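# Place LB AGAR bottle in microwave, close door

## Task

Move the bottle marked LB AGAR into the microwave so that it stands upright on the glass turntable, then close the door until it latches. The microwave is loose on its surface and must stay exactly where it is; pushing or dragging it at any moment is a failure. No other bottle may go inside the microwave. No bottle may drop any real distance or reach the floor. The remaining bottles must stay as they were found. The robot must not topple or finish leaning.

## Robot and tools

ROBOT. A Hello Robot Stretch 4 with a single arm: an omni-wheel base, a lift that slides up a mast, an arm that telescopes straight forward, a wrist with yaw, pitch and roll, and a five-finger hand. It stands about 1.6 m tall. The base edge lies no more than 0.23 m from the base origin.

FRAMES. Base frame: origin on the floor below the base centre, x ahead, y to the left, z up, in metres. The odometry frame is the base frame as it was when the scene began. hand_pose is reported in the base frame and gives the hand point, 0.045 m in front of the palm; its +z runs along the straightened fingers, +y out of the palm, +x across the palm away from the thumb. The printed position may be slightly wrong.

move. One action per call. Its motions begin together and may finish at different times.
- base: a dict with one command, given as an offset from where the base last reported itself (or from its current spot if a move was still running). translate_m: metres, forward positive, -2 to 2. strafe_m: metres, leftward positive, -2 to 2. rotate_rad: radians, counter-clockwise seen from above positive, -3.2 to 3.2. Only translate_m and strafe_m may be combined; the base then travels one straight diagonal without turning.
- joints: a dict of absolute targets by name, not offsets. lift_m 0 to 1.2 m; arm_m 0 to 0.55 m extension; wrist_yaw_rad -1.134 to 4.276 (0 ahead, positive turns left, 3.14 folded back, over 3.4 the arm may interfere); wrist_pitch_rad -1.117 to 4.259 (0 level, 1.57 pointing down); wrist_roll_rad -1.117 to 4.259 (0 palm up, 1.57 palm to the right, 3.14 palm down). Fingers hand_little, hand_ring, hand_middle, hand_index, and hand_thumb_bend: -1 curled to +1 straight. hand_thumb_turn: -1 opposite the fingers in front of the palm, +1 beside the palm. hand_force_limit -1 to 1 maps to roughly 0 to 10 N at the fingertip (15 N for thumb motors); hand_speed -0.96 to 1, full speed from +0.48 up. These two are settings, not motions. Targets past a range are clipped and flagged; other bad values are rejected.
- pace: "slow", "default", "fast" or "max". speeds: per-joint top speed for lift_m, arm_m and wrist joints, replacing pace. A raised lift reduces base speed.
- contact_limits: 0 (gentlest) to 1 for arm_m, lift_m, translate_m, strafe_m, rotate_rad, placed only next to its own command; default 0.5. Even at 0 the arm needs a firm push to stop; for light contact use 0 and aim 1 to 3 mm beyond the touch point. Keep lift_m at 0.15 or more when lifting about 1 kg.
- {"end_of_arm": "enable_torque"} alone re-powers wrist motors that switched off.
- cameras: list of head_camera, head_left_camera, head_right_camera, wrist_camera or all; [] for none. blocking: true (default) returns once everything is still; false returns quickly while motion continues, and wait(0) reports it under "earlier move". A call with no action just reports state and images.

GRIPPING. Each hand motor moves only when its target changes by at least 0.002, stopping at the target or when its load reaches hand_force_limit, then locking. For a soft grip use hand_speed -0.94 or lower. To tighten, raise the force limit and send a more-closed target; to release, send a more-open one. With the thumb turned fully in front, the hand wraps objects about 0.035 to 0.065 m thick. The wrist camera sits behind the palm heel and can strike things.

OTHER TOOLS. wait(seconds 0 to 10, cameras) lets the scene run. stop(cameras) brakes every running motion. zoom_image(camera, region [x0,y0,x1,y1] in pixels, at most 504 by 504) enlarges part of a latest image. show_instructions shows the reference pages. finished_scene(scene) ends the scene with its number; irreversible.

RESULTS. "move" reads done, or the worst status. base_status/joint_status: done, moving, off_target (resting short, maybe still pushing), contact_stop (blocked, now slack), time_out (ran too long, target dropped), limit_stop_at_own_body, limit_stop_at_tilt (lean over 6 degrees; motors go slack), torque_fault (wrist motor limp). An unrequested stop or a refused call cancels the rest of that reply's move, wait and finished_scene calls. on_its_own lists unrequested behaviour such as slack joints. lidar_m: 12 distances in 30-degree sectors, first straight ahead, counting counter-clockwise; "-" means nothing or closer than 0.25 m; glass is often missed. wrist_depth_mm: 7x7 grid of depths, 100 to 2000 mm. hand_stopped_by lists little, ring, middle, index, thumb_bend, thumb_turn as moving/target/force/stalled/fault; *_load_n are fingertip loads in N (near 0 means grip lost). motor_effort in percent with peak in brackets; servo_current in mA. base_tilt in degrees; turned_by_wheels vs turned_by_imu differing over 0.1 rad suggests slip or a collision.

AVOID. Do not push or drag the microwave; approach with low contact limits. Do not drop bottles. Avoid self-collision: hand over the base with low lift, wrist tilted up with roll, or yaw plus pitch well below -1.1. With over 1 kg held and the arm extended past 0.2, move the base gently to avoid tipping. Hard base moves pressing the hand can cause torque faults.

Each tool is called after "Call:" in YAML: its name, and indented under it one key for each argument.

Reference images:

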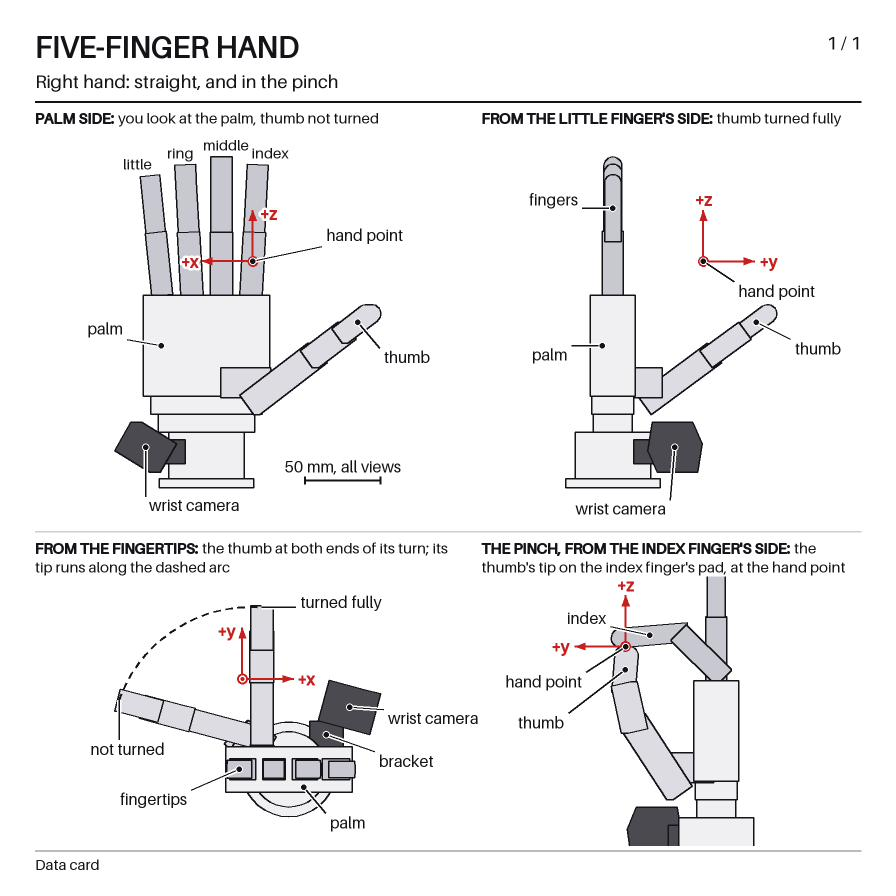

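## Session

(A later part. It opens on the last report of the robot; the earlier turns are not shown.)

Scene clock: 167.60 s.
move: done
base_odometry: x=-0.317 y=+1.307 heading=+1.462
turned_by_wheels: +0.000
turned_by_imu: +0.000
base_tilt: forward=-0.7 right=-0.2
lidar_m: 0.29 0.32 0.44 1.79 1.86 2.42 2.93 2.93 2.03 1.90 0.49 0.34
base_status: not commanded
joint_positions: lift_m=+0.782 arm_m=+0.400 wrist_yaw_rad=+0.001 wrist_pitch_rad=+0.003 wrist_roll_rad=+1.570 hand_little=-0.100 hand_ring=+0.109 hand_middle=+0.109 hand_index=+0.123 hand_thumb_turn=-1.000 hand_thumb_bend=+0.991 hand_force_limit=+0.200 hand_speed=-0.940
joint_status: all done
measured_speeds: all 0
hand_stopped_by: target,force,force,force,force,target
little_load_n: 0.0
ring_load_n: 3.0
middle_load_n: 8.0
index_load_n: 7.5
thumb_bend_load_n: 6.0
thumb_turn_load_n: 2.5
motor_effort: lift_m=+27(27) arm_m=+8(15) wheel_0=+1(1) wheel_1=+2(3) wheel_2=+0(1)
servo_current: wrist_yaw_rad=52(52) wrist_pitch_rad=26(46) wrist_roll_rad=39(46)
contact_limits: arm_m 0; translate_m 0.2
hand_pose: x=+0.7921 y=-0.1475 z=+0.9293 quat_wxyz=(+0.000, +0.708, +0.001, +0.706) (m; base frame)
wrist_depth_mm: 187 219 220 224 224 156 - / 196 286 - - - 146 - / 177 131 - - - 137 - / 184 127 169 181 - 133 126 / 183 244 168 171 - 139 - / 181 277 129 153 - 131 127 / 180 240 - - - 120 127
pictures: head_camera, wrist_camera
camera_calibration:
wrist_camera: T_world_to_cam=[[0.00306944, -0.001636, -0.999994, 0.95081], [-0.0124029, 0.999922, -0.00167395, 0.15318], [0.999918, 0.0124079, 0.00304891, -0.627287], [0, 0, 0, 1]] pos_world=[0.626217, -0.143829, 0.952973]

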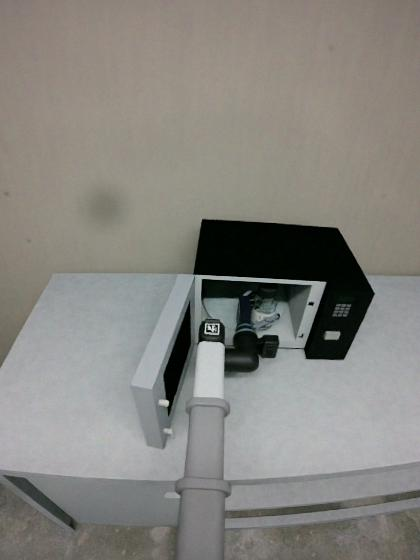

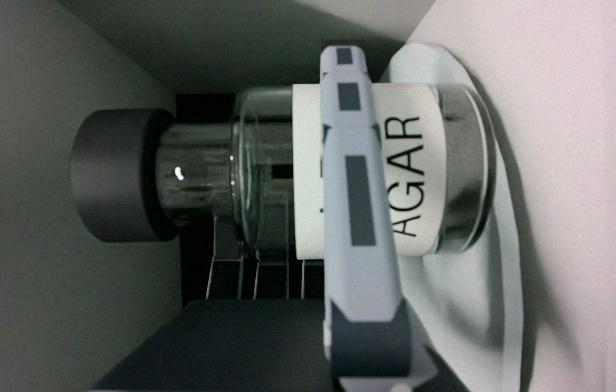

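Call:
move:
  joints: {"arm_m": 0.485}
  pace: "slow"
  contact_limits: {"arm_m": 0.0}
  cameras: ["head_camera", "wrist_camera", "head_left_camera"]

Call:
zoom_image:
  camera: "head_camera"
  region: [140, 200, 360, 420]

Call:
zoom_image:
  camera: "head_left_camera"
  region: [150, 250, 330, 430]

Scene clock: 170.37 s.
move: done
base_odometry: x=-0.317 y=+1.307 heading=+1.462
turned_by_wheels: +0.000
turned_by_imu: +0.000
base_tilt: forward=-0.7 right=-0.3
lidar_m: 0.31 0.31 0.43 1.78 1.88 2.46 2.91 2.99 2.03 1.90 0.50 0.33
base_status: not commanded
joint_positions: lift_m=+0.782 arm_m=+0.485 wrist_yaw_rad=+0.001 wrist_pitch_rad=+0.003 wrist_roll_rad=+1.570 hand_little=-0.100 hand_ring=+0.109 hand_middle=+0.109 hand_index=+0.123 hand_thumb_turn=-1.000 hand_thumb_bend=+0.991 hand_force_limit=+0.200 hand_speed=-0.940
joint_status: all done
measured_speeds: all 0
hand_stopped_by: target,force,force,force,force,target
little_load_n: 0.0
ring_load_n: 2.5
middle_load_n: 7.5
index_load_n: 7.5
thumb_bend_load_n: 6.5
thumb_turn_load_n: 2.5
motor_effort: lift_m=+27(27) arm_m=+8(13) wheel_0=+1(1) wheel_1=+2(3) wheel_2=+0(1)
servo_current: wrist_yaw_rad=39(59) wrist_pitch_rad=33(46) wrist_roll_rad=39(46)
contact_limits: arm_m 0; translate_m 0.2
hand_pose: x=+0.8771 y=-0.1475 z=+0.9293 quat_wxyz=(+0.000, +0.708, +0.001, +0.706) (m; base frame)
wrist_depth_mm: 187 219 220 224 226 134 - / 187 268 - - - 135 - / 178 131 - - - 119 - / 185 127 169 181 - 120 - / 183 244 168 171 - 130 - / 183 260 129 153 - 130 - / 181 241 - - - 115 -
pictures: head_camera, head_left_camera, wrist_camera
camera_calibration:
wrist_camera: T_world_to_cam=[[0.00306944, -0.001636, -0.999994, 0.950549], [-0.0124029, 0.999922, -0.00167395, 0.154234], [0.999918, 0.0124079, 0.00304891, -0.71228], [0, 0, 0, 1]] pos_world=[0.711217, -0.143829, 0.952973]

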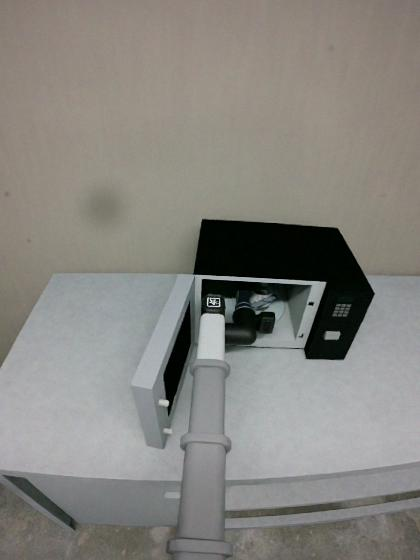

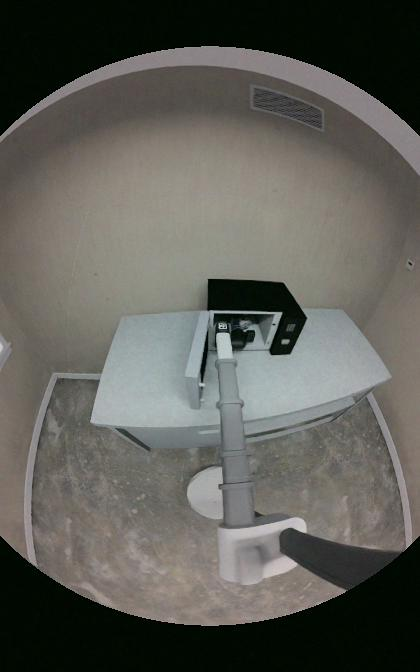

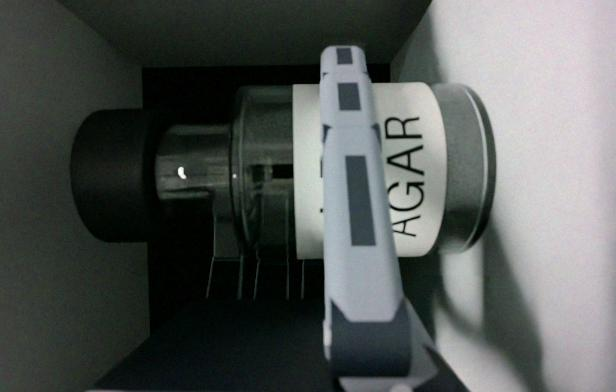

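Scaled by 2.291 from the camera's 420x560 image, which has a finer 600x800 frame.

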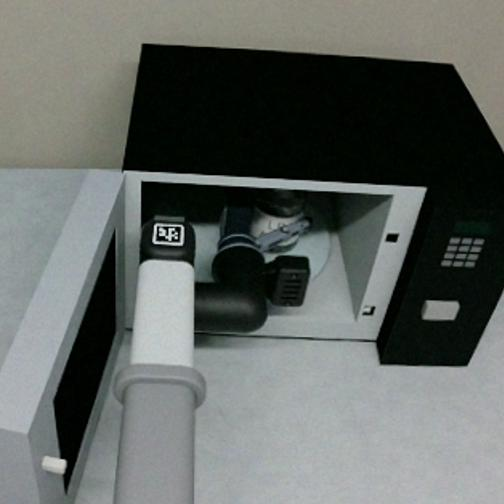

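Scaled by 2.800 from the camera's 420x672 image, which has a finer 600x960 frame.

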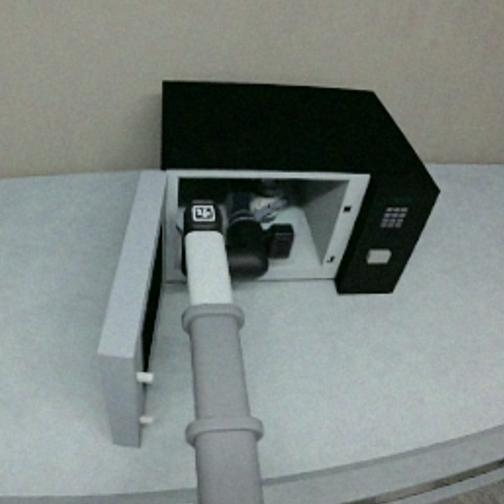

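Call:
move:
  joints: {"lift_m": 0.771}
  pace: "slow"
  contact_limits: {"lift_m": 0.2}
  cameras: ["wrist_camera"]

Call:
move:
  joints: {"lift_m": 0.767}
  pace: "slow"
  contact_limits: {"lift_m": 0.2}
  cameras: ["wrist_camera"]

Scene clock: 171.47 s.
move: done
base_odometry: x=-0.317 y=+1.307 heading=+1.462
turned_by_wheels: +0.000
turned_by_imu: +0.000
base_tilt: forward=-0.7 right=-0.3
lidar_m: 0.30 0.32 0.45 1.79 1.87 2.46 2.92 2.94 2.05 1.88 0.49 0.35
base_status: not commanded
joint_positions: lift_m=+0.772 arm_m=+0.485 wrist_yaw_rad=+0.001 wrist_pitch_rad=+0.003 wrist_roll_rad=+1.570 hand_little=-0.100 hand_ring=+0.109 hand_middle=+0.109 hand_index=+0.123 hand_thumb_turn=-1.000 hand_thumb_bend=+0.991 hand_force_limit=+0.200 hand_speed=-0.940
joint_status: all done
measured_speeds: all 0
hand_stopped_by: target,force,force,force,force,target
little_load_n: 0.0
ring_load_n: 4.5
middle_load_n: 7.5
index_load_n: 5.5
thumb_bend_load_n: 6.5
thumb_turn_load_n: -1.0
motor_effort: lift_m=+12(24) arm_m=+8(9) wheel_0=+1(1) wheel_1=+2(2) wheel_2=+0(0)
servo_current: wrist_yaw_rad=46(52) wrist_pitch_rad=39(46) wrist_roll_rad=26(39)
contact_limits: arm_m 0; lift_m 0.2; translate_m 0.2
hand_pose: x=+0.8771 y=-0.1475 z=+0.9185 quat_wxyz=(+0.000, +0.708, +0.001, +0.706) (m; base frame)
wrist_depth_mm: 184 227 226 224 223 136 - / 185 258 - - - 147 - / 176 130 - - - 117 - / 185 128 169 182 - 117 - / 185 243 168 171 - 135 - / 185 260 128 153 - 109 - / 186 244 - - - 108 -
pictures: wrist_camera
camera_calibration:
wrist_camera: T_world_to_cam=[[0.00306944, -0.001636, -0.999994, 0.939749], [-0.0124029, 0.999922, -0.00167395, 0.154216], [0.999918, 0.0124079, 0.00304891, -0.712247], [0, 0, 0, 1]] pos_world=[0.711217, -0.143829, 0.942173]

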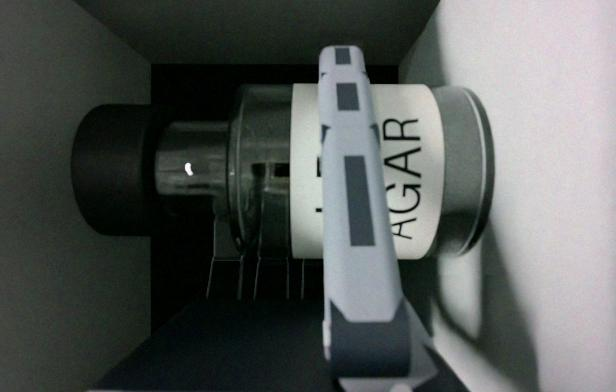

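Scene clock: 172.03 s.
move: done
base_odometry: x=-0.317 y=+1.307 heading=+1.462
turned_by_wheels: +0.000
turned_by_imu: +0.000
base_tilt: forward=-0.7 right=-0.3
lidar_m: 0.30 0.32 0.44 1.79 1.85 2.43 2.92 2.95 2.02 1.91 0.50 0.33
base_status: not commanded
joint_positions: lift_m=+0.768 arm_m=+0.485 wrist_yaw_rad=+0.001 wrist_pitch_rad=+0.003 wrist_roll_rad=+1.570 hand_little=-0.100 hand_ring=+0.109 hand_middle=+0.109 hand_index=+0.123 hand_thumb_turn=-1.000 hand_thumb_bend=+0.991 hand_force_limit=+0.200 hand_speed=-0.940
joint_status: all done
measured_speeds: all 0
hand_stopped_by: target,force,force,force,force,target
little_load_n: 0.0
ring_load_n: 7.0
middle_load_n: 8.0
index_load_n: 3.5
thumb_bend_load_n: 6.0
thumb_turn_load_n: -5.5
motor_effort: lift_m=+12(14) arm_m=+8(9) wheel_0=+1(1) wheel_1=+2(2) wheel_2=+0(0)
servo_current: wrist_yaw_rad=46(46) wrist_pitch_rad=33(39) wrist_roll_rad=26(46)
contact_limits: arm_m 0; lift_m 0.2; translate_m 0.2
hand_pose: x=+0.8771 y=-0.1475 z=+0.9145 quat_wxyz=(+0.000, +0.708, +0.001, +0.706) (m; base frame)
wrist_depth_mm: 183 226 225 224 223 135 - / 183 254 - - - 146 - / 176 131 - - - 116 - / 184 128 169 181 - 115 - / 185 242 169 171 - 133 - / 186 257 129 153 - 123 - / 185 242 - - - 106 -
pictures: wrist_camera
camera_calibration:
wrist_camera: T_world_to_cam=[[0.00306944, -0.001636, -0.999994, 0.935749], [-0.0124029, 0.999922, -0.00167395, 0.154209], [0.999918, 0.0124079, 0.00304891, -0.712234], [0, 0, 0, 1]] pos_world=[0.711217, -0.143829, 0.938173]

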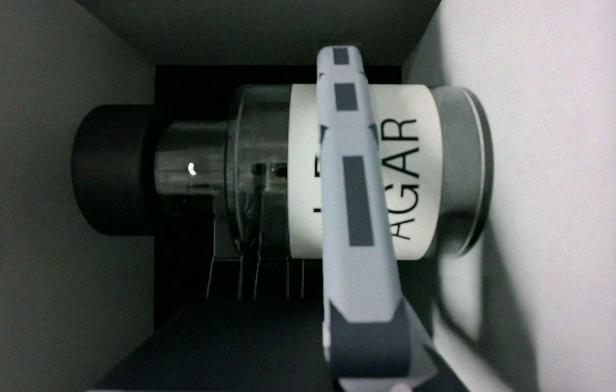

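Call:
move:
  joints: {"lift_m": 0.772}
  pace: "slow"

Call:
move:
  joints: {"hand_little": 0.4, "hand_ring": 0.25, "hand_middle": 0.25, "hand_index": 0.25, "hand_speed": -0.85}
  cameras: ["wrist_camera"]

Scene clock: 173.03 s.
move: done
base_odometry: x=-0.317 y=+1.307 heading=+1.462
turned_by_wheels: +0.000
turned_by_imu: +0.000
base_tilt: forward=-0.8 right=-0.3
lidar_m: 0.31 0.32 0.43 1.78 1.89 2.46 2.94 2.98 2.03 1.90 0.53 0.36
base_status: not commanded
joint_positions: lift_m=+0.772 arm_m=+0.485 wrist_yaw_rad=+0.001 wrist_pitch_rad=+0.003 wrist_roll_rad=+1.570 hand_little=-0.100 hand_ring=+0.109 hand_middle=+0.109 hand_index=+0.123 hand_thumb_turn=-1.000 hand_thumb_bend=+0.991 hand_force_limit=+0.200 hand_speed=-0.940
joint_status: all done
measured_speeds: all 0
hand_stopped_by: target,force,force,force,force,target
little_load_n: 0.0
ring_load_n: 5.0
middle_load_n: 7.5
index_load_n: 5.5
thumb_bend_load_n: 6.5
thumb_turn_load_n: -0.5
motor_effort: lift_m=+24(25) arm_m=+8(8) wheel_0=+0(1) wheel_1=+2(2) wheel_2=+0(1)
servo_current: wrist_yaw_rad=39(52) wrist_pitch_rad=33(39) wrist_roll_rad=33(39)
contact_limits: arm_m 0; translate_m 0.2
hand_pose: x=+0.8771 y=-0.1475 z=+0.9185 quat_wxyz=(+0.000, +0.708, +0.001, +0.706) (m; base frame)
wrist_depth_mm: 183 227 225 224 224 136 - / 184 258 - - - 147 - / 176 129 - - - 117 - / 185 130 170 181 - 117 - / 185 244 168 172 - 135 - / 185 260 129 153 - 109 - / 185 245 - - - 108 -
pictures: none

Scene clock: 174.70 s.
move: done
base_odometry: x=-0.317 y=+1.307 heading=+1.462
turned_by_wheels: +0.000
turned_by_imu: +0.000
base_tilt: forward=-0.7 right=-0.3
lidar_m: 0.32 0.33 0.44 1.81 1.88 2.46 2.91 2.96 2.04 1.89 0.51 0.33
base_status: not commanded
joint_positions: lift_m=+0.772 arm_m=+0.485 wrist_yaw_rad=+0.001 wrist_pitch_rad=+0.003 wrist_roll_rad=+1.570 hand_little=+0.400 hand_ring=+0.250 hand_middle=+0.250 hand_index=+0.250 hand_thumb_turn=-1.000 hand_thumb_bend=+0.989 hand_force_limit=+0.200 hand_speed=-0.850
joint_status: all done
measured_speeds: all 0
hand_stopped_by: target,target,target,target,force,target
little_load_n: 0.0
ring_load_n: 0.0
middle_load_n: 0.0
index_load_n: 0.0
thumb_bend_load_n: 0.0
thumb_turn_load_n: 0.0
motor_effort: lift_m=+24(25) arm_m=+8(8) wheel_0=+1(1) wheel_1=+2(2) wheel_2=+0(0)
servo_current: wrist_yaw_rad=46(52) wrist_pitch_rad=39(39) wrist_roll_rad=39(46)
contact_limits: arm_m 0; translate_m 0.2
hand_pose: x=+0.8771 y=-0.1475 z=+0.9185 quat_wxyz=(+0.000, +0.708, +0.001, +0.706) (m; base frame)
wrist_depth_mm: 197 216 219 221 208 128 - / 196 279 - 109 154 119 - / 177 141 - - - 121 - / 177 140 - - - 121 - / 185 240 186 167 - 123 - / 192 271 129 154 - 115 - / 201 254 - - - - -
pictures: wrist_camera
camera_calibration:
wrist_camera: T_world_to_cam=[[0.00306944, -0.001636, -0.999994, 0.939749], [-0.0124029, 0.999922, -0.00167395, 0.154216], [0.999918, 0.0124079, 0.00304891, -0.712247], [0, 0, 0, 1]] pos_world=[0.711217, -0.143829, 0.942173]

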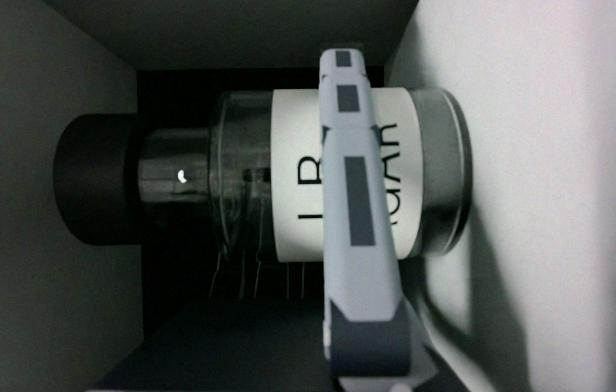

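Call:
move:
  joints: {"lift_m": 0.779, "hand_little": 1, "hand_ring": 0.6, "hand_middle": 0.6, "hand_index": 0.6, "hand_speed": -0.6}
  pace: "slow"
  cameras: ["wrist_camera"]

Call:
move:
  joints: {"hand_ring": 1, "hand_middle": 1, "hand_index": 1}
  cameras: ["wrist_camera", "head_camera"]

Call:
zoom_image:
  camera: "head_camera"
  region: [140, 200, 360, 420]

Scene clock: 176.23 s.
move: done
base_odometry: x=-0.317 y=+1.307 heading=+1.462
turned_by_wheels: +0.000
turned_by_imu: +0.000
base_tilt: forward=-0.6 right=-0.3
lidar_m: 0.31 0.32 0.42 1.79 1.85 2.45 2.94 2.95 2.02 1.88 0.50 0.31
base_status: not commanded
joint_positions: lift_m=+0.779 arm_m=+0.485 wrist_yaw_rad=+0.001 wrist_pitch_rad=+0.003 wrist_roll_rad=+1.570 hand_little=+1.000 hand_ring=+0.600 hand_middle=+0.600 hand_index=+0.600 hand_thumb_turn=-1.000 hand_thumb_bend=+0.989 hand_force_limit=+0.200 hand_speed=-0.600
joint_status: all done
measured_speeds: all 0
hand_stopped_by: target,target,target,target,force,target
little_load_n: 0.0
ring_load_n: 0.0
middle_load_n: -0.5
index_load_n: 0.0
thumb_bend_load_n: 0.0
thumb_turn_load_n: 0.0
motor_effort: lift_m=+26(29) arm_m=+8(8) wheel_0=+1(1) wheel_1=+2(2) wheel_2=+0(1)
servo_current: wrist_yaw_rad=33(46) wrist_pitch_rad=33(46) wrist_roll_rad=26(39)
contact_limits: arm_m 0; translate_m 0.2
hand_pose: x=+0.8771 y=-0.1475 z=+0.9254 quat_wxyz=(+0.000, +0.708, +0.001, +0.706) (m; base frame)
wrist_depth_mm: 186 217 219 221 224 132 - / 186 285 - 109 - 144 - / 177 136 - - - 135 - / 185 126 - - - 118 - / 183 229 - 187 - 128 - / 182 258 128 128 - 138 - / 181 240 - - - 113 -
pictures: wrist_camera
camera_calibration:
wrist_camera: T_world_to_cam=[[0.00306944, -0.001636, -0.999994, 0.946549], [-0.0124029, 0.999922, -0.00167395, 0.154228], [0.999918, 0.0124079, 0.00304891, -0.712267], [0, 0, 0, 1]] pos_world=[0.711217, -0.143829, 0.948973]

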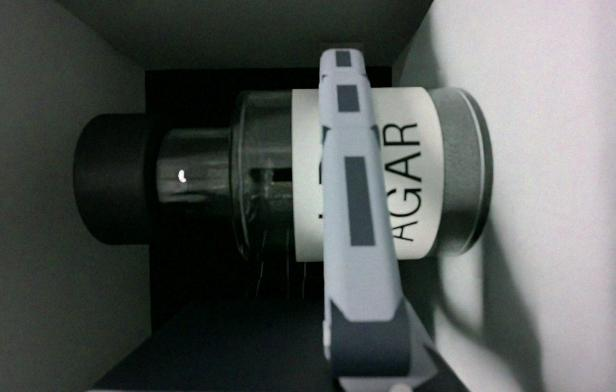

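Scene clock: 177.07 s.
move: done
base_odometry: x=-0.317 y=+1.307 heading=+1.462
turned_by_wheels: +0.000
turned_by_imu: +0.000
base_tilt: forward=-0.7 right=-0.3
lidar_m: 0.31 0.31 0.44 1.81 1.86 2.46 2.94 2.96 2.05 1.88 0.49 0.35
base_status: not commanded
joint_positions: lift_m=+0.779 arm_m=+0.485 wrist_yaw_rad=+0.001 wrist_pitch_rad=+0.003 wrist_roll_rad=+1.570 hand_little=+1.000 hand_ring=+1.000 hand_middle=+1.000 hand_index=+1.000 hand_thumb_turn=-1.000 hand_thumb_bend=+0.989 hand_force_limit=+0.200 hand_speed=-0.600
joint_status: all done
measured_speeds: all 0
hand_stopped_by: target,target,target,target,force,target
little_load_n: 0.0
ring_load_n: -0.5
middle_load_n: 0.0
index_load_n: 0.0
thumb_bend_load_n: 0.0
thumb_turn_load_n: 0.5
motor_effort: lift_m=+26(26) arm_m=+8(8) wheel_0=+0(1) wheel_1=+3(3) wheel_2=+0(1)
servo_current: wrist_yaw_rad=46(52) wrist_pitch_rad=33(39) wrist_roll_rad=39(39)
contact_limits: arm_m 0; translate_m 0.2
hand_pose: x=+0.8771 y=-0.1475 z=+0.9254 quat_wxyz=(+0.000, +0.708, +0.001, +0.706) (m; base frame)
wrist_depth_mm: 186 217 219 220 224 133 - / 186 283 - 109 - 144 - / 177 135 - - - 135 - / 185 126 - - - 118 - / 184 231 - - - 128 - / 183 259 128 172 - 129 - / 182 240 - - - 113 -
pictures: head_camera, wrist_camera
camera_calibration:
wrist_camera: T_world_to_cam=[[0.00306944, -0.001636, -0.999994, 0.946549], [-0.0124029, 0.999922, -0.00167395, 0.154228], [0.999918, 0.0124079, 0.00304891, -0.712267], [0, 0, 0, 1]] pos_world=[0.711217, -0.143829, 0.948973]

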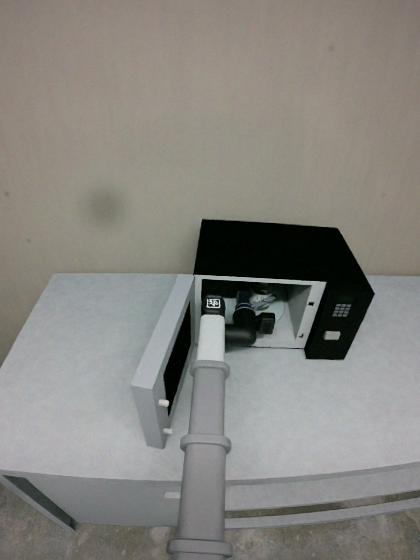

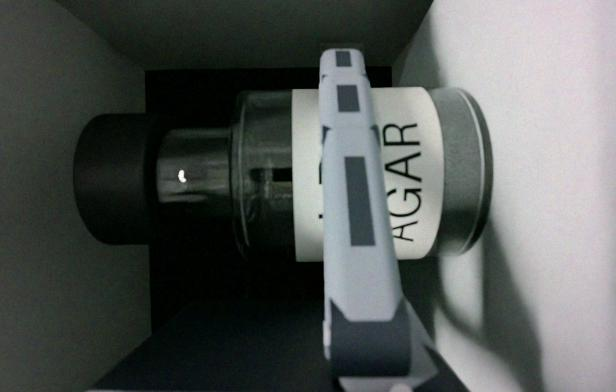

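Scaled by 2.291 from the camera's 420x560 image, which has a finer 600x800 frame.

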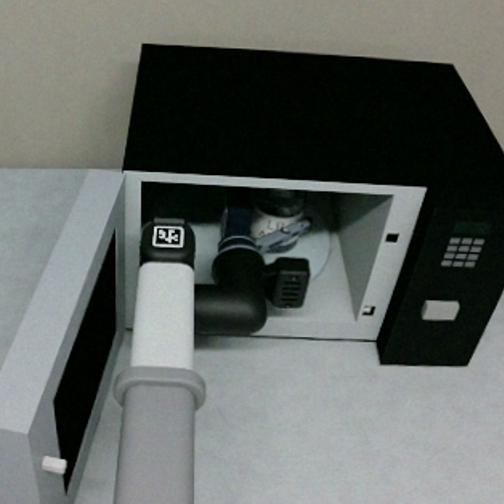

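Call:
move:
  base: {"strafe_m": -0.010}
  pace: "slow"
  cameras: ["wrist_camera"]

Call:
move:
  joints: {"arm_m": 0.44}
  pace: "slow"
  contact_limits: {"arm_m": 0.0}
  cameras: ["wrist_camera"]

Scene clock: 178.27 s.
move: done
base_odometry: x=-0.307 y=+1.306 heading=+1.462
turned_by_wheels: +0.000
turned_by_imu: +0.000
base_tilt: forward=-0.7 right=-0.3
lidar_m: 0.32 0.32 0.43 1.81 1.88 2.47 2.92 2.95 2.03 1.90 0.50 0.33
base_status: done
joint_positions: lift_m=+0.779 arm_m=+0.485 wrist_yaw_rad=+0.001 wrist_pitch_rad=+0.003 wrist_roll_rad=+1.570 hand_little=+1.000 hand_ring=+1.000 hand_middle=+1.000 hand_index=+1.000 hand_thumb_turn=-1.000 hand_thumb_bend=+0.989 hand_force_limit=+0.200 hand_speed=-0.600
joint_status: not commanded
measured_speeds: all 0
hand_stopped_by: target,target,target,target,force,target
little_load_n: 0.0
ring_load_n: 0.0
middle_load_n: 0.0
index_load_n: 0.0
thumb_bend_load_n: 0.0
thumb_turn_load_n: 0.0
motor_effort: lift_m=+26(26) arm_m=+8(8) wheel_0=+2(5) wheel_1=-1(9) wheel_2=+0(3)
servo_current: wrist_yaw_rad=46(52) wrist_pitch_rad=39(46) wrist_roll_rad=26(39)
contact_limits: arm_m 0
hand_pose: x=+0.8771 y=-0.1475 z=+0.9254 quat_wxyz=(+0.000, +0.708, +0.001, +0.706) (m; base frame)
wrist_depth_mm: 183 211 213 216 217 132 - / 187 266 - 109 - 144 - / 186 232 - - - 135 - / 185 125 - - - 118 - / 184 135 - - - 128 - / 182 259 129 171 - 138 - / 181 242 - - - 113 -
pictures: wrist_camera
camera_calibration:
wrist_camera: T_world_to_cam=[[0.00306944, -0.001636, -0.999994, 0.946549], [-0.0124029, 0.999922, -0.00167395, 0.154228], [0.999918, 0.0124079, 0.00304891, -0.712267], [0, 0, 0, 1]] pos_world=[0.711217, -0.143829, 0.948973]

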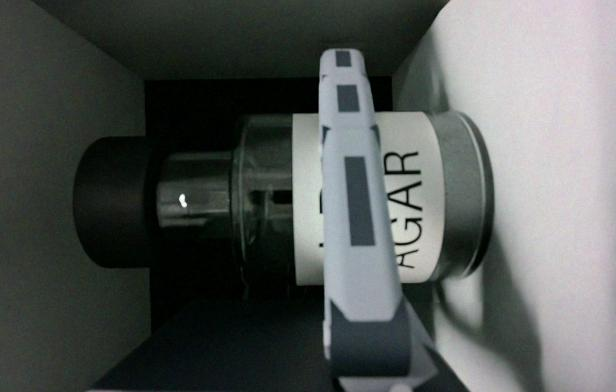

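Scene clock: 179.90 s.
move: done
base_odometry: x=-0.307 y=+1.306 heading=+1.462
turned_by_wheels: +0.000
turned_by_imu: +0.000
base_tilt: forward=-0.7 right=-0.3
lidar_m: 0.29 0.32 0.42 1.80 1.87 2.47 2.93 2.93 2.03 1.89 0.47 0.34
base_status: not commanded
joint_positions: lift_m=+0.779 arm_m=+0.440 wrist_yaw_rad=+0.001 wrist_pitch_rad=+0.003 wrist_roll_rad=+1.570 hand_little=+1.000 hand_ring=+1.000 hand_middle=+1.000 hand_index=+1.000 hand_thumb_turn=-1.000 hand_thumb_bend=+0.989 hand_force_limit=+0.200 hand_speed=-0.600
joint_status: all done
measured_speeds: all 0
hand_stopped_by: target,target,target,target,force,target
little_load_n: 0.0
ring_load_n: 0.0
middle_load_n: 0.0
index_load_n: 0.0
thumb_bend_load_n: 0.0
thumb_turn_load_n: 0.0
motor_effort: lift_m=+26(27) arm_m=-9(13) wheel_0=+2(2) wheel_1=-1(1) wheel_2=+0(0)
servo_current: wrist_yaw_rad=33(46) wrist_pitch_rad=33(46) wrist_roll_rad=33(46)
contact_limits: arm_m 0
hand_pose: x=+0.8327 y=-0.1475 z=+0.9254 quat_wxyz=(+0.000, +0.708, +0.001, +0.706) (m; base frame)
wrist_depth_mm: 183 210 213 216 213 144 - / 187 266 - 109 - 145 - / 186 246 - - - 146 - / 186 230 182 - - 127 - / 183 244 - - - 128 - / 182 276 129 172 - 128 - / 181 240 - - - 113 -
pictures: wrist_camera
camera_calibration:
wrist_camera: T_world_to_cam=[[0.00306944, -0.001636, -0.999994, 0.946685], [-0.0124029, 0.999922, -0.00167395, 0.153676], [0.999918, 0.0124079, 0.00304891, -0.667771], [0, 0, 0, 1]] pos_world=[0.666717, -0.143829, 0.948973]

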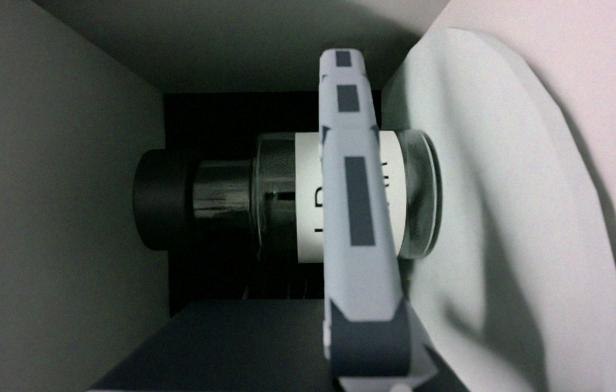

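Call:
move:
  joints: {"arm_m": 0.12}
  contact_limits: {"arm_m": 0.1}
  cameras: ["head_camera", "wrist_camera"]

Call:
zoom_image:
  camera: "head_camera"
  region: [140, 200, 360, 420]

Scene clock: 182.17 s.
move: done
base_odometry: x=-0.307 y=+1.306 heading=+1.462
turned_by_wheels: +0.000
turned_by_imu: +0.000
base_tilt: forward=-0.6 right=-0.3
lidar_m: 0.31 0.32 0.44 1.81 1.88 2.49 2.90 2.94 2.04 1.90 0.49 0.33
base_status: not commanded
joint_positions: lift_m=+0.779 arm_m=+0.120 wrist_yaw_rad=+0.001 wrist_pitch_rad=+0.003 wrist_roll_rad=+1.570 hand_little=+1.000 hand_ring=+1.000 hand_middle=+1.000 hand_index=+1.000 hand_thumb_turn=-1.000 hand_thumb_bend=+0.989 hand_force_limit=+0.200 hand_speed=-0.600
joint_status: all done
measured_speeds: all 0
hand_stopped_by: target,target,target,target,force,target
little_load_n: 0.0
ring_load_n: 0.0
middle_load_n: 0.0
index_load_n: 0.0
thumb_bend_load_n: 0.0
thumb_turn_load_n: 0.0
motor_effort: lift_m=+26(27) arm_m=-8(14) wheel_0=+2(2) wheel_1=-1(2) wheel_2=+0(0)
servo_current: wrist_yaw_rad=33(59) wrist_pitch_rad=39(46) wrist_roll_rad=39(46)
contact_limits: arm_m 0.1
hand_pose: x=+0.5126 y=-0.1475 z=+0.9254 quat_wxyz=(+0.000, +0.708, +0.001, +0.706) (m; base frame)
wrist_depth_mm: - 330 332 334 334 - - / - - 370 355 - - - / - - - - - - - / - - 569 - - - - / - - 676 - - - - / - - 129 172 - - - / - - - - - - -
pictures: head_camera, wrist_camera
camera_calibration:
wrist_camera: T_world_to_cam=[[0.00306944, -0.001636, -0.999994, 0.947668], [-0.0124029, 0.999922, -0.00167395, 0.149707], [0.999918, 0.0124079, 0.00304891, -0.347797], [0, 0, 0, 1]] pos_world=[0.346717, -0.143829, 0.948973]

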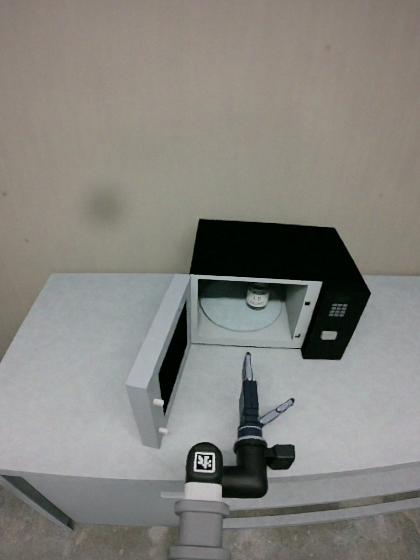

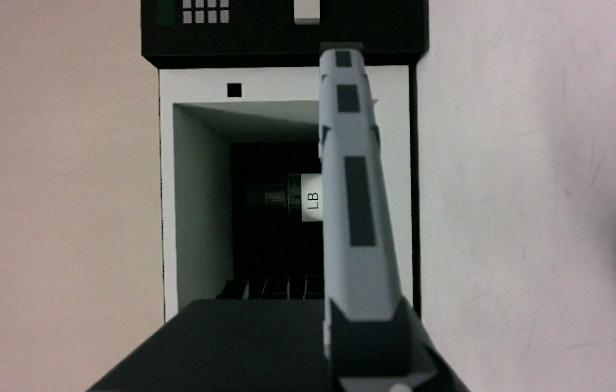

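Scaled by 2.291 from the camera's 420x560 image, which has a finer 600x800 frame.

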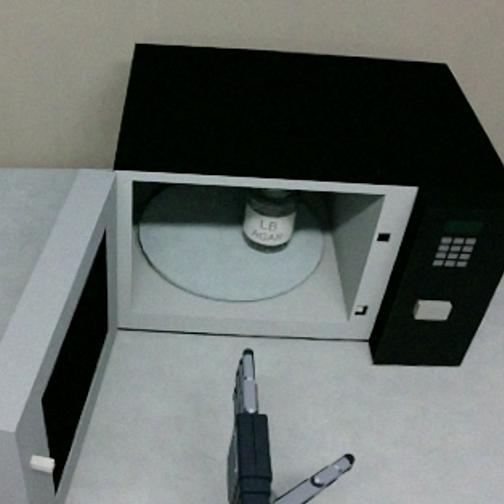

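Call:
move:
  base: {"translate_m": -0.17}
  joints: {"arm_m": 0.06, "lift_m": 0.82, "hand_speed": 0.2, "hand_thumb_turn": 1, "hand_thumb_bend": 1, "hand_little": -1, "hand_ring": -1, "hand_middle": -1, "hand_index": -1}

Call:
move:
  base: {"strafe_m": 0.34}
  cameras: ["head_camera", "wrist_camera"]

Call:
zoom_image:
  camera: "head_camera"
  region: [160, 170, 400, 410]

Scene clock: 185.83 s.
move: done
base_odometry: x=-0.325 y=+1.137 heading=+1.462
turned_by_wheels: +0.000
turned_by_imu: +0.001
base_tilt: forward=-0.7 right=-0.3
lidar_m: 0.47 0.50 0.66 1.79 1.86 2.45 2.78 2.79 2.04 1.90 0.76 0.53
base_status: done
joint_positions: lift_m=+0.820 arm_m=+0.060 wrist_yaw_rad=+0.001 wrist_pitch_rad=+0.003 wrist_roll_rad=+1.570 hand_little=-1.000 hand_ring=-1.000 hand_middle=-1.000 hand_index=-1.000 hand_thumb_turn=+1.000 hand_thumb_bend=+1.000 hand_force_limit=+0.200 hand_speed=+0.200
joint_status: all done
measured_speeds: all 0
hand_stopped_by: target,target,target,target,target,target
little_load_n: 0.0
ring_load_n: 0.0
middle_load_n: 0.0
index_load_n: 0.0
thumb_bend_load_n: 0.0
thumb_turn_load_n: 0.0
motor_effort: lift_m=+26(30) arm_m=-8(13) wheel_0=-2(6) wheel_1=-1(10) wheel_2=+0(11)
servo_current: wrist_yaw_rad=46(52) wrist_pitch_rad=33(46) wrist_roll_rad=33(46)
hand_pose: x=+0.4526 y=-0.1475 z=+0.9664 quat_wxyz=(+0.000, +0.708, +0.001, +0.706) (m; base frame)
wrist_depth_mm: - - - - - - - / - - - 569 559 - - / - - - - - - - / - - - 111 116 - - / - - 146 144 - - - / - - 129 143 - - - / - - - - - - -
pictures: none

Scene clock: 188.30 s.
move: done
base_odometry: x=-0.663 y=+1.174 heading=+1.462
turned_by_wheels: +0.000
turned_by_imu: +0.000
base_tilt: forward=-0.7 right=-0.3
lidar_m: 0.45 0.47 1.55 1.45 1.55 1.99 2.78 2.81 2.42 2.24 0.71 0.49
base_status: done
joint_positions: lift_m=+0.820 arm_m=+0.060 wrist_yaw_rad=+0.001 wrist_pitch_rad=+0.003 wrist_roll_rad=+1.570 hand_little=-1.000 hand_ring=-1.000 hand_middle=-1.000 hand_index=-1.000 hand_thumb_turn=+1.000 hand_thumb_bend=+1.000 hand_force_limit=+0.200 hand_speed=+0.200
joint_status: not commanded
measured_speeds: all 0
hand_stopped_by: target,target,target,target,target,target
little_load_n: 0.0
ring_load_n: 0.0
middle_load_n: 0.0
index_load_n: 0.0
thumb_bend_load_n: 0.0
thumb_turn_load_n: 0.0
motor_effort: lift_m=+25(26) arm_m=-8(9) wheel_0=+2(10) wheel_1=-1(13) wheel_2=+0(4)
servo_current: wrist_yaw_rad=46(52) wrist_pitch_rad=33(39) wrist_roll_rad=33(39)
hand_pose: x=+0.4526 y=-0.1475 z=+0.9664 quat_wxyz=(+0.000, +0.708, +0.001, +0.706) (m; base frame)
wrist_depth_mm: - - - - 609 - - / - - 273 274 278 278 - / - - - - - - - / - - - 111 115 - - / - - 146 144 - - - / - - 129 143 - - - / - - - - - - -
pictures: head_camera, wrist_camera
camera_calibration:
wrist_camera: T_world_to_cam=[[0.00306944, -0.001636, -0.999994, 0.988951], [-0.0124029, 0.999922, -0.00167395, 0.149031], [0.999918, 0.0124079, 0.00304891, -0.287927], [0, 0, 0, 1]] pos_world=[0.286717, -0.143829, 0.990073]

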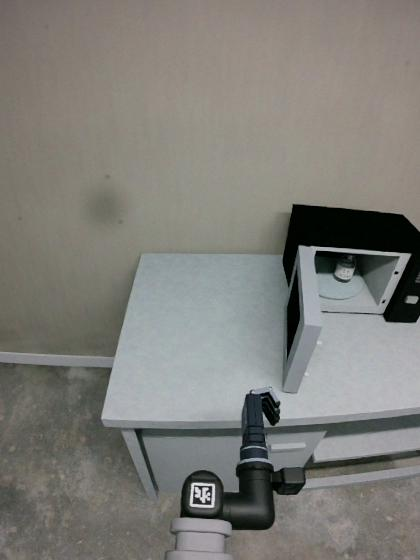

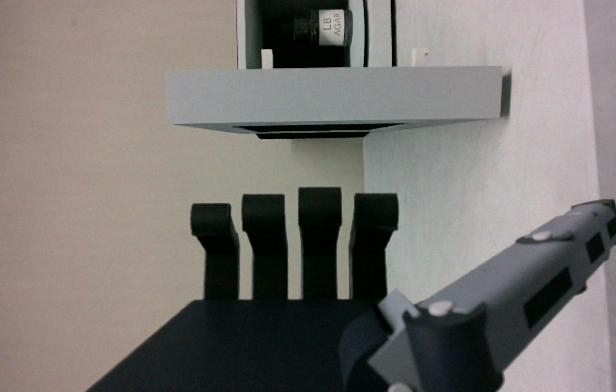

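Scaled by 2.100 from the camera's 420x560 image, which has a finer 600x800 frame.

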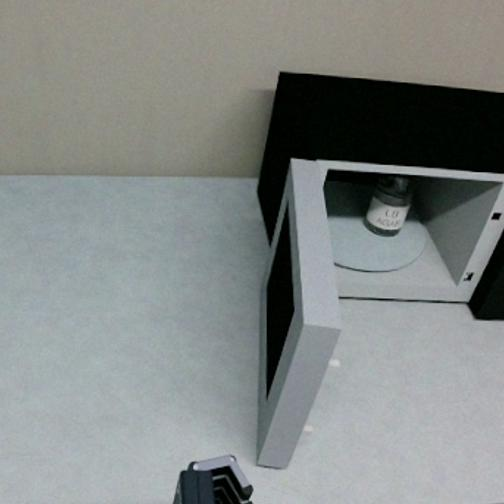

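Call:
move:
  joints: {"arm_m": 0.2}

Call:
move:
  base: {"strafe_m": -0.13}
  pace: "slow"
  contact_limits: {"strafe_m": 0.1}
  cameras: ["head_camera", "wrist_camera"]

Call:
zoom_image:
  camera: "head_camera"
  region: [160, 170, 400, 410]

Scene clock: 190.57 s.
move: done
base_odometry: x=-0.663 y=+1.174 heading=+1.462
turned_by_wheels: +0.000
turned_by_imu: +0.000
base_tilt: forward=-0.7 right=-0.3
lidar_m: 0.46 0.47 1.56 1.43 1.51 2.00 2.76 2.81 2.40 2.23 0.73 0.51
base_status: not commanded
joint_positions: lift_m=+0.820 arm_m=+0.200 wrist_yaw_rad=+0.001 wrist_pitch_rad=+0.003 wrist_roll_rad=+1.570 hand_little=-1.000 hand_ring=-1.000 hand_middle=-1.000 hand_index=-1.000 hand_thumb_turn=+1.000 hand_thumb_bend=+1.000 hand_force_limit=+0.200 hand_speed=+0.200
joint_status: all done
measured_speeds: all 0
hand_stopped_by: target,target,target,target,target,target
little_load_n: 0.0
ring_load_n: 0.0
middle_load_n: 0.0
index_load_n: 0.0
thumb_bend_load_n: 0.0
thumb_turn_load_n: 0.0
motor_effort: lift_m=+25(26) arm_m=+8(15) wheel_0=+2(2) wheel_1=-1(1) wheel_2=+0(0)
servo_current: wrist_yaw_rad=33(52) wrist_pitch_rad=26(46) wrist_roll_rad=39(46)
hand_pose: x=+0.5921 y=-0.1475 z=+0.9664 quat_wxyz=(+0.000, +0.708, +0.001, +0.706) (m; base frame)
wrist_depth_mm: 136 137 137 138 138 139 139 / - 159 232 241 247 208 - / - - - - - - - / - - - 111 115 - - / - - 146 144 - - - / - - 129 143 - - - / - - - - - - -
pictures: none

Scene clock: 193.00 s.
move: done
base_odometry: x=-0.534 y=+1.160 heading=+1.462
turned_by_wheels: +0.000
turned_by_imu: +0.001
base_tilt: forward=-0.7 right=-0.2
lidar_m: 0.49 0.50 1.65 1.59 1.66 2.15 2.77 2.81 2.25 2.12 0.74 0.50
base_status: done
joint_positions: lift_m=+0.820 arm_m=+0.200 wrist_yaw_rad=+0.001 wrist_pitch_rad=+0.003 wrist_roll_rad=+1.570 hand_little=-1.000 hand_ring=-1.000 hand_middle=-1.000 hand_index=-1.000 hand_thumb_turn=+1.000 hand_thumb_bend=+1.000 hand_force_limit=+0.200 hand_speed=+0.200
joint_status: not commanded
measured_speeds: all 0
hand_stopped_by: target,target,target,target,target,target
little_load_n: 0.0
ring_load_n: -0.5
middle_load_n: 0.0
index_load_n: 0.0
thumb_bend_load_n: 0.0
thumb_turn_load_n: 0.0
motor_effort: lift_m=+25(25) arm_m=+8(8) wheel_0=+1(7) wheel_1=-2(12) wheel_2=+1(3)
servo_current: wrist_yaw_rad=33(52) wrist_pitch_rad=39(39) wrist_roll_rad=39(46)
contact_limits: strafe_m 0.1
hand_pose: x=+0.5921 y=-0.1475 z=+0.9664 quat_wxyz=(+0.000, +0.708, +0.001, +0.706) (m; base frame)
wrist_depth_mm: - - 496 - - - - / - - 130 131 132 132 - / 129 129 130 130 131 131 - / 128 129 128 115 130 131 - / - - 146 144 - - - / - - 129 143 - - - / - - - - - - -
pictures: head_camera, wrist_camera
camera_calibration:
wrist_camera: T_world_to_cam=[[0.00306944, -0.001636, -0.999994, 0.988523], [-0.0124029, 0.999922, -0.00167395, 0.150762], [0.999918, 0.0124079, 0.00304891, -0.427416], [0, 0, 0, 1]] pos_world=[0.426217, -0.143829, 0.990073]

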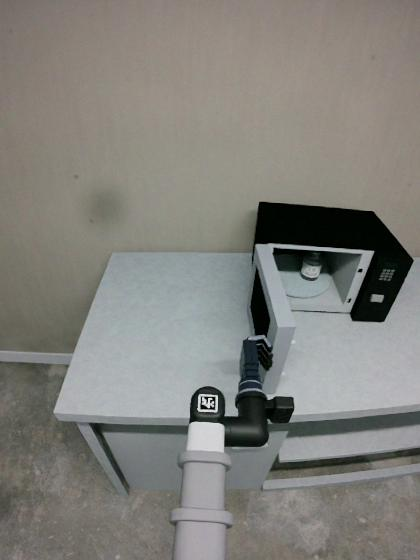

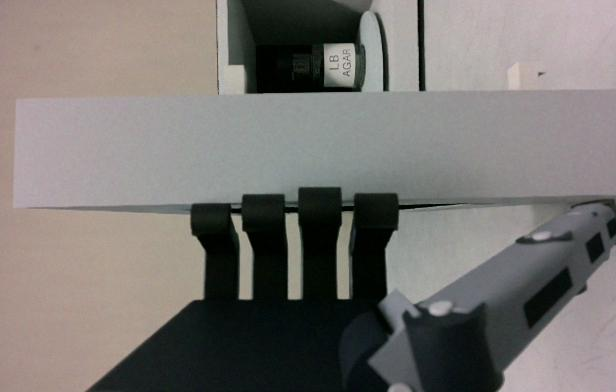

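Scaled by 2.100 from the camera's 420x560 image, which has a finer 600x800 frame.

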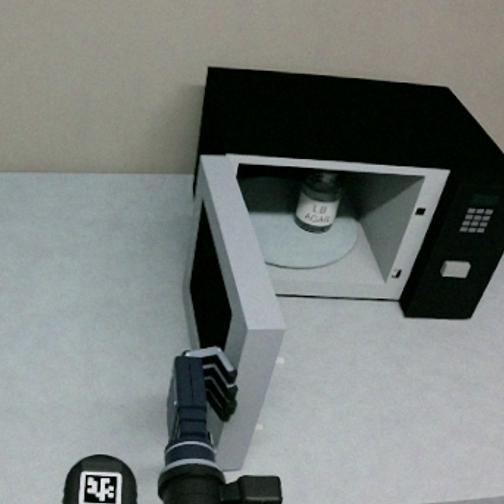

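Call:
move:
  base: {"strafe_m": -0.12}
  joints: {"arm_m": 0.245}
  speeds: {"arm_m": 0.05}
  pace: "slow"
  contact_limits: {"strafe_m": 0.1, "arm_m": 0.0}
  cameras: ["head_camera", "wrist_camera"]

Call:
zoom_image:
  camera: "head_camera"
  region: [160, 170, 400, 410]

Scene clock: 197.83 s.
move: done
base_odometry: x=-0.415 y=+1.147 heading=+1.462
turned_by_wheels: +0.000
turned_by_imu: +0.001
base_tilt: forward=-0.8 right=-0.2
lidar_m: 0.46 0.48 0.63 1.72 1.78 2.34 2.77 2.78 2.15 1.99 0.76 0.53
base_status: done
joint_positions: lift_m=+0.820 arm_m=+0.245 wrist_yaw_rad=+0.001 wrist_pitch_rad=+0.003 wrist_roll_rad=+1.570 hand_little=-1.000 hand_ring=-1.000 hand_middle=-1.000 hand_index=-1.000 hand_thumb_turn=+1.000 hand_thumb_bend=+1.000 hand_force_limit=+0.200 hand_speed=+0.200
joint_status: all done
measured_speeds: all 0
hand_stopped_by: target,target,target,target,target,target
little_load_n: 0.0
ring_load_n: 0.0
middle_load_n: 0.0
index_load_n: 0.0
thumb_bend_load_n: 0.0
thumb_turn_load_n: 0.0
motor_effort: lift_m=+25(25) arm_m=+8(11) wheel_0=+1(7) wheel_1=-2(13) wheel_2=+1(5)
servo_current: wrist_yaw_rad=39(52) wrist_pitch_rad=39(46) wrist_roll_rad=39(52)
contact_limits: arm_m 0; strafe_m 0.1
hand_pose: x=+0.6371 y=-0.1475 z=+0.9664 quat_wxyz=(+0.000, +0.708, +0.001, +0.706) (m; base frame)
wrist_depth_mm: - - 413 - - - - / 118 116 116 121 119 117 - / 108 108 108 108 110 111 - / 116 132 123 114 117 132 - / - 177 147 144 179 196 - / - - 129 143 - - - / - - - - - - -
pictures: head_camera, wrist_camera
camera_calibration:
wrist_camera: T_world_to_cam=[[0.00306944, -0.001636, -0.999994, 0.988385], [-0.0124029, 0.999922, -0.00167395, 0.15132], [0.999918, 0.0124079, 0.00304891, -0.472412], [0, 0, 0, 1]] pos_world=[0.471217, -0.143829, 0.990073]

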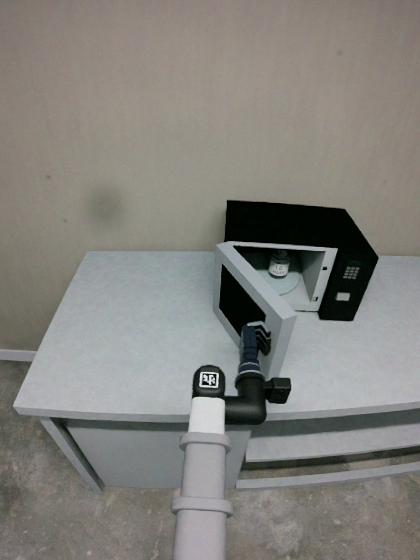

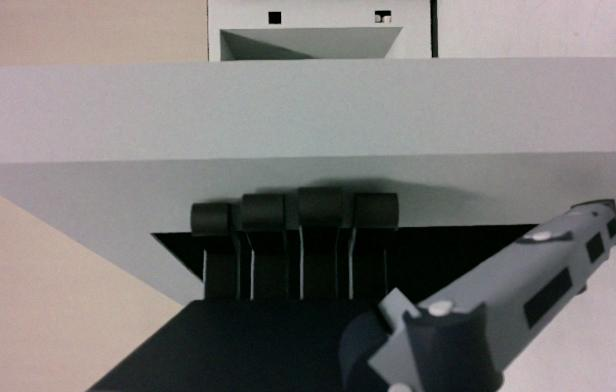

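Scaled by 2.100 from the camera's 420x560 image, which has a finer 600x800 frame.

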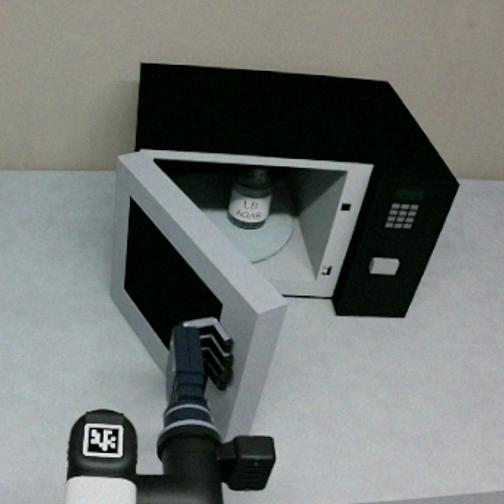

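Call:
move:
  base: {"strafe_m": -0.095}
  joints: {"arm_m": 0.33}
  speeds: {"arm_m": 0.08}
  pace: "slow"
  contact_limits: {"strafe_m": 0.1, "arm_m": 0.0}
  cameras: ["head_camera", "wrist_camera"]

Call:
zoom_image:
  camera: "head_camera"
  region: [160, 170, 400, 410]

Scene clock: 201.13 s.
move: done
base_odometry: x=-0.321 y=+1.137 heading=+1.462
turned_by_wheels: +0.000
turned_by_imu: +0.001
base_tilt: forward=-0.7 right=-0.3
lidar_m: 0.48 0.49 0.65 1.80 1.87 2.44 2.73 2.79 2.06 1.89 0.74 0.54
base_status: done
joint_positions: lift_m=+0.820 arm_m=+0.330 wrist_yaw_rad=+0.001 wrist_pitch_rad=+0.003 wrist_roll_rad=+1.570 hand_little=-1.000 hand_ring=-1.000 hand_middle=-1.000 hand_index=-1.000 hand_thumb_turn=+1.000 hand_thumb_bend=+1.000 hand_force_limit=+0.200 hand_speed=+0.200
joint_status: all done
measured_speeds: all 0
hand_stopped_by: target,target,target,target,target,target
little_load_n: -0.5
ring_load_n: 0.0
middle_load_n: 0.0
index_load_n: 0.0
thumb_bend_load_n: 0.0
thumb_turn_load_n: 0.0
motor_effort: lift_m=+25(25) arm_m=+8(13) wheel_0=+3(8) wheel_1=-2(9) wheel_2=+1(5)
servo_current: wrist_yaw_rad=33(52) wrist_pitch_rad=39(46) wrist_roll_rad=46(46)
contact_limits: arm_m 0; strafe_m 0.1
hand_pose: x=+0.7221 y=-0.1475 z=+0.9664 quat_wxyz=(+0.000, +0.708, +0.001, +0.706) (m; base frame)
wrist_depth_mm: 121 120 132 131 293 129 - / 119 120 121 123 122 123 123 / 131 132 132 133 135 135 136 / 144 148 143 141 143 155 155 / - 163 147 144 169 170 - / - 185 143 143 183 - - / - - - - - - -
pictures: head_camera, wrist_camera
camera_calibration:
wrist_camera: T_world_to_cam=[[0.00306944, -0.001636, -0.999994, 0.988124], [-0.0124029, 0.999922, -0.00167395, 0.152374], [0.999918, 0.0124079, 0.00304891, -0.557405], [0, 0, 0, 1]] pos_world=[0.556217, -0.143829, 0.990073]

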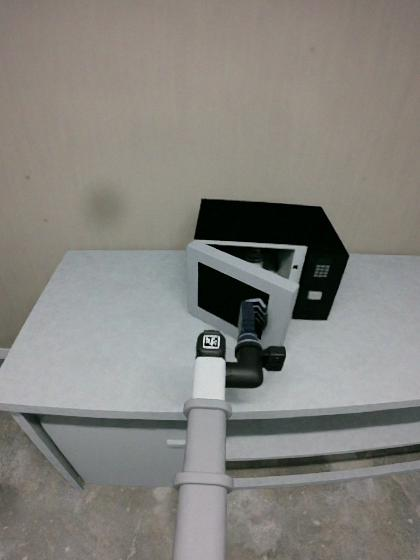

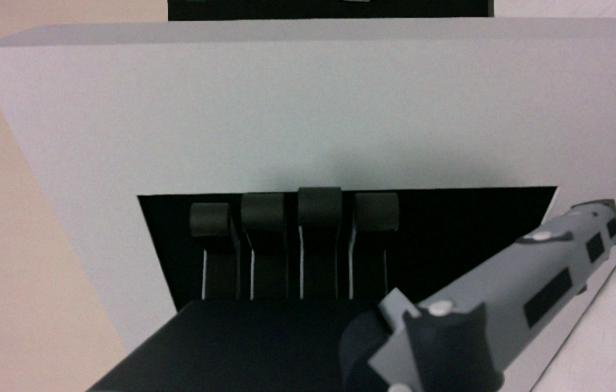

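Scaled by 2.100 from the camera's 420x560 image, which has a finer 600x800 frame.

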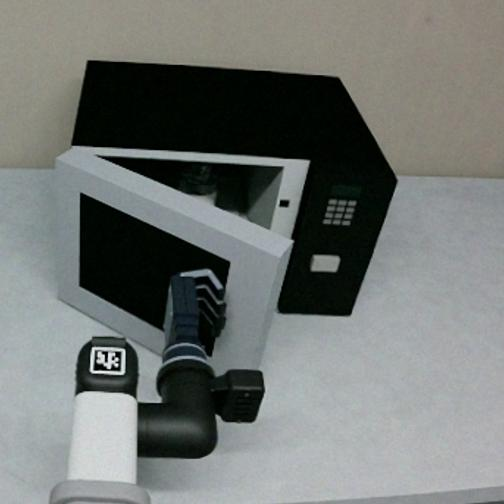

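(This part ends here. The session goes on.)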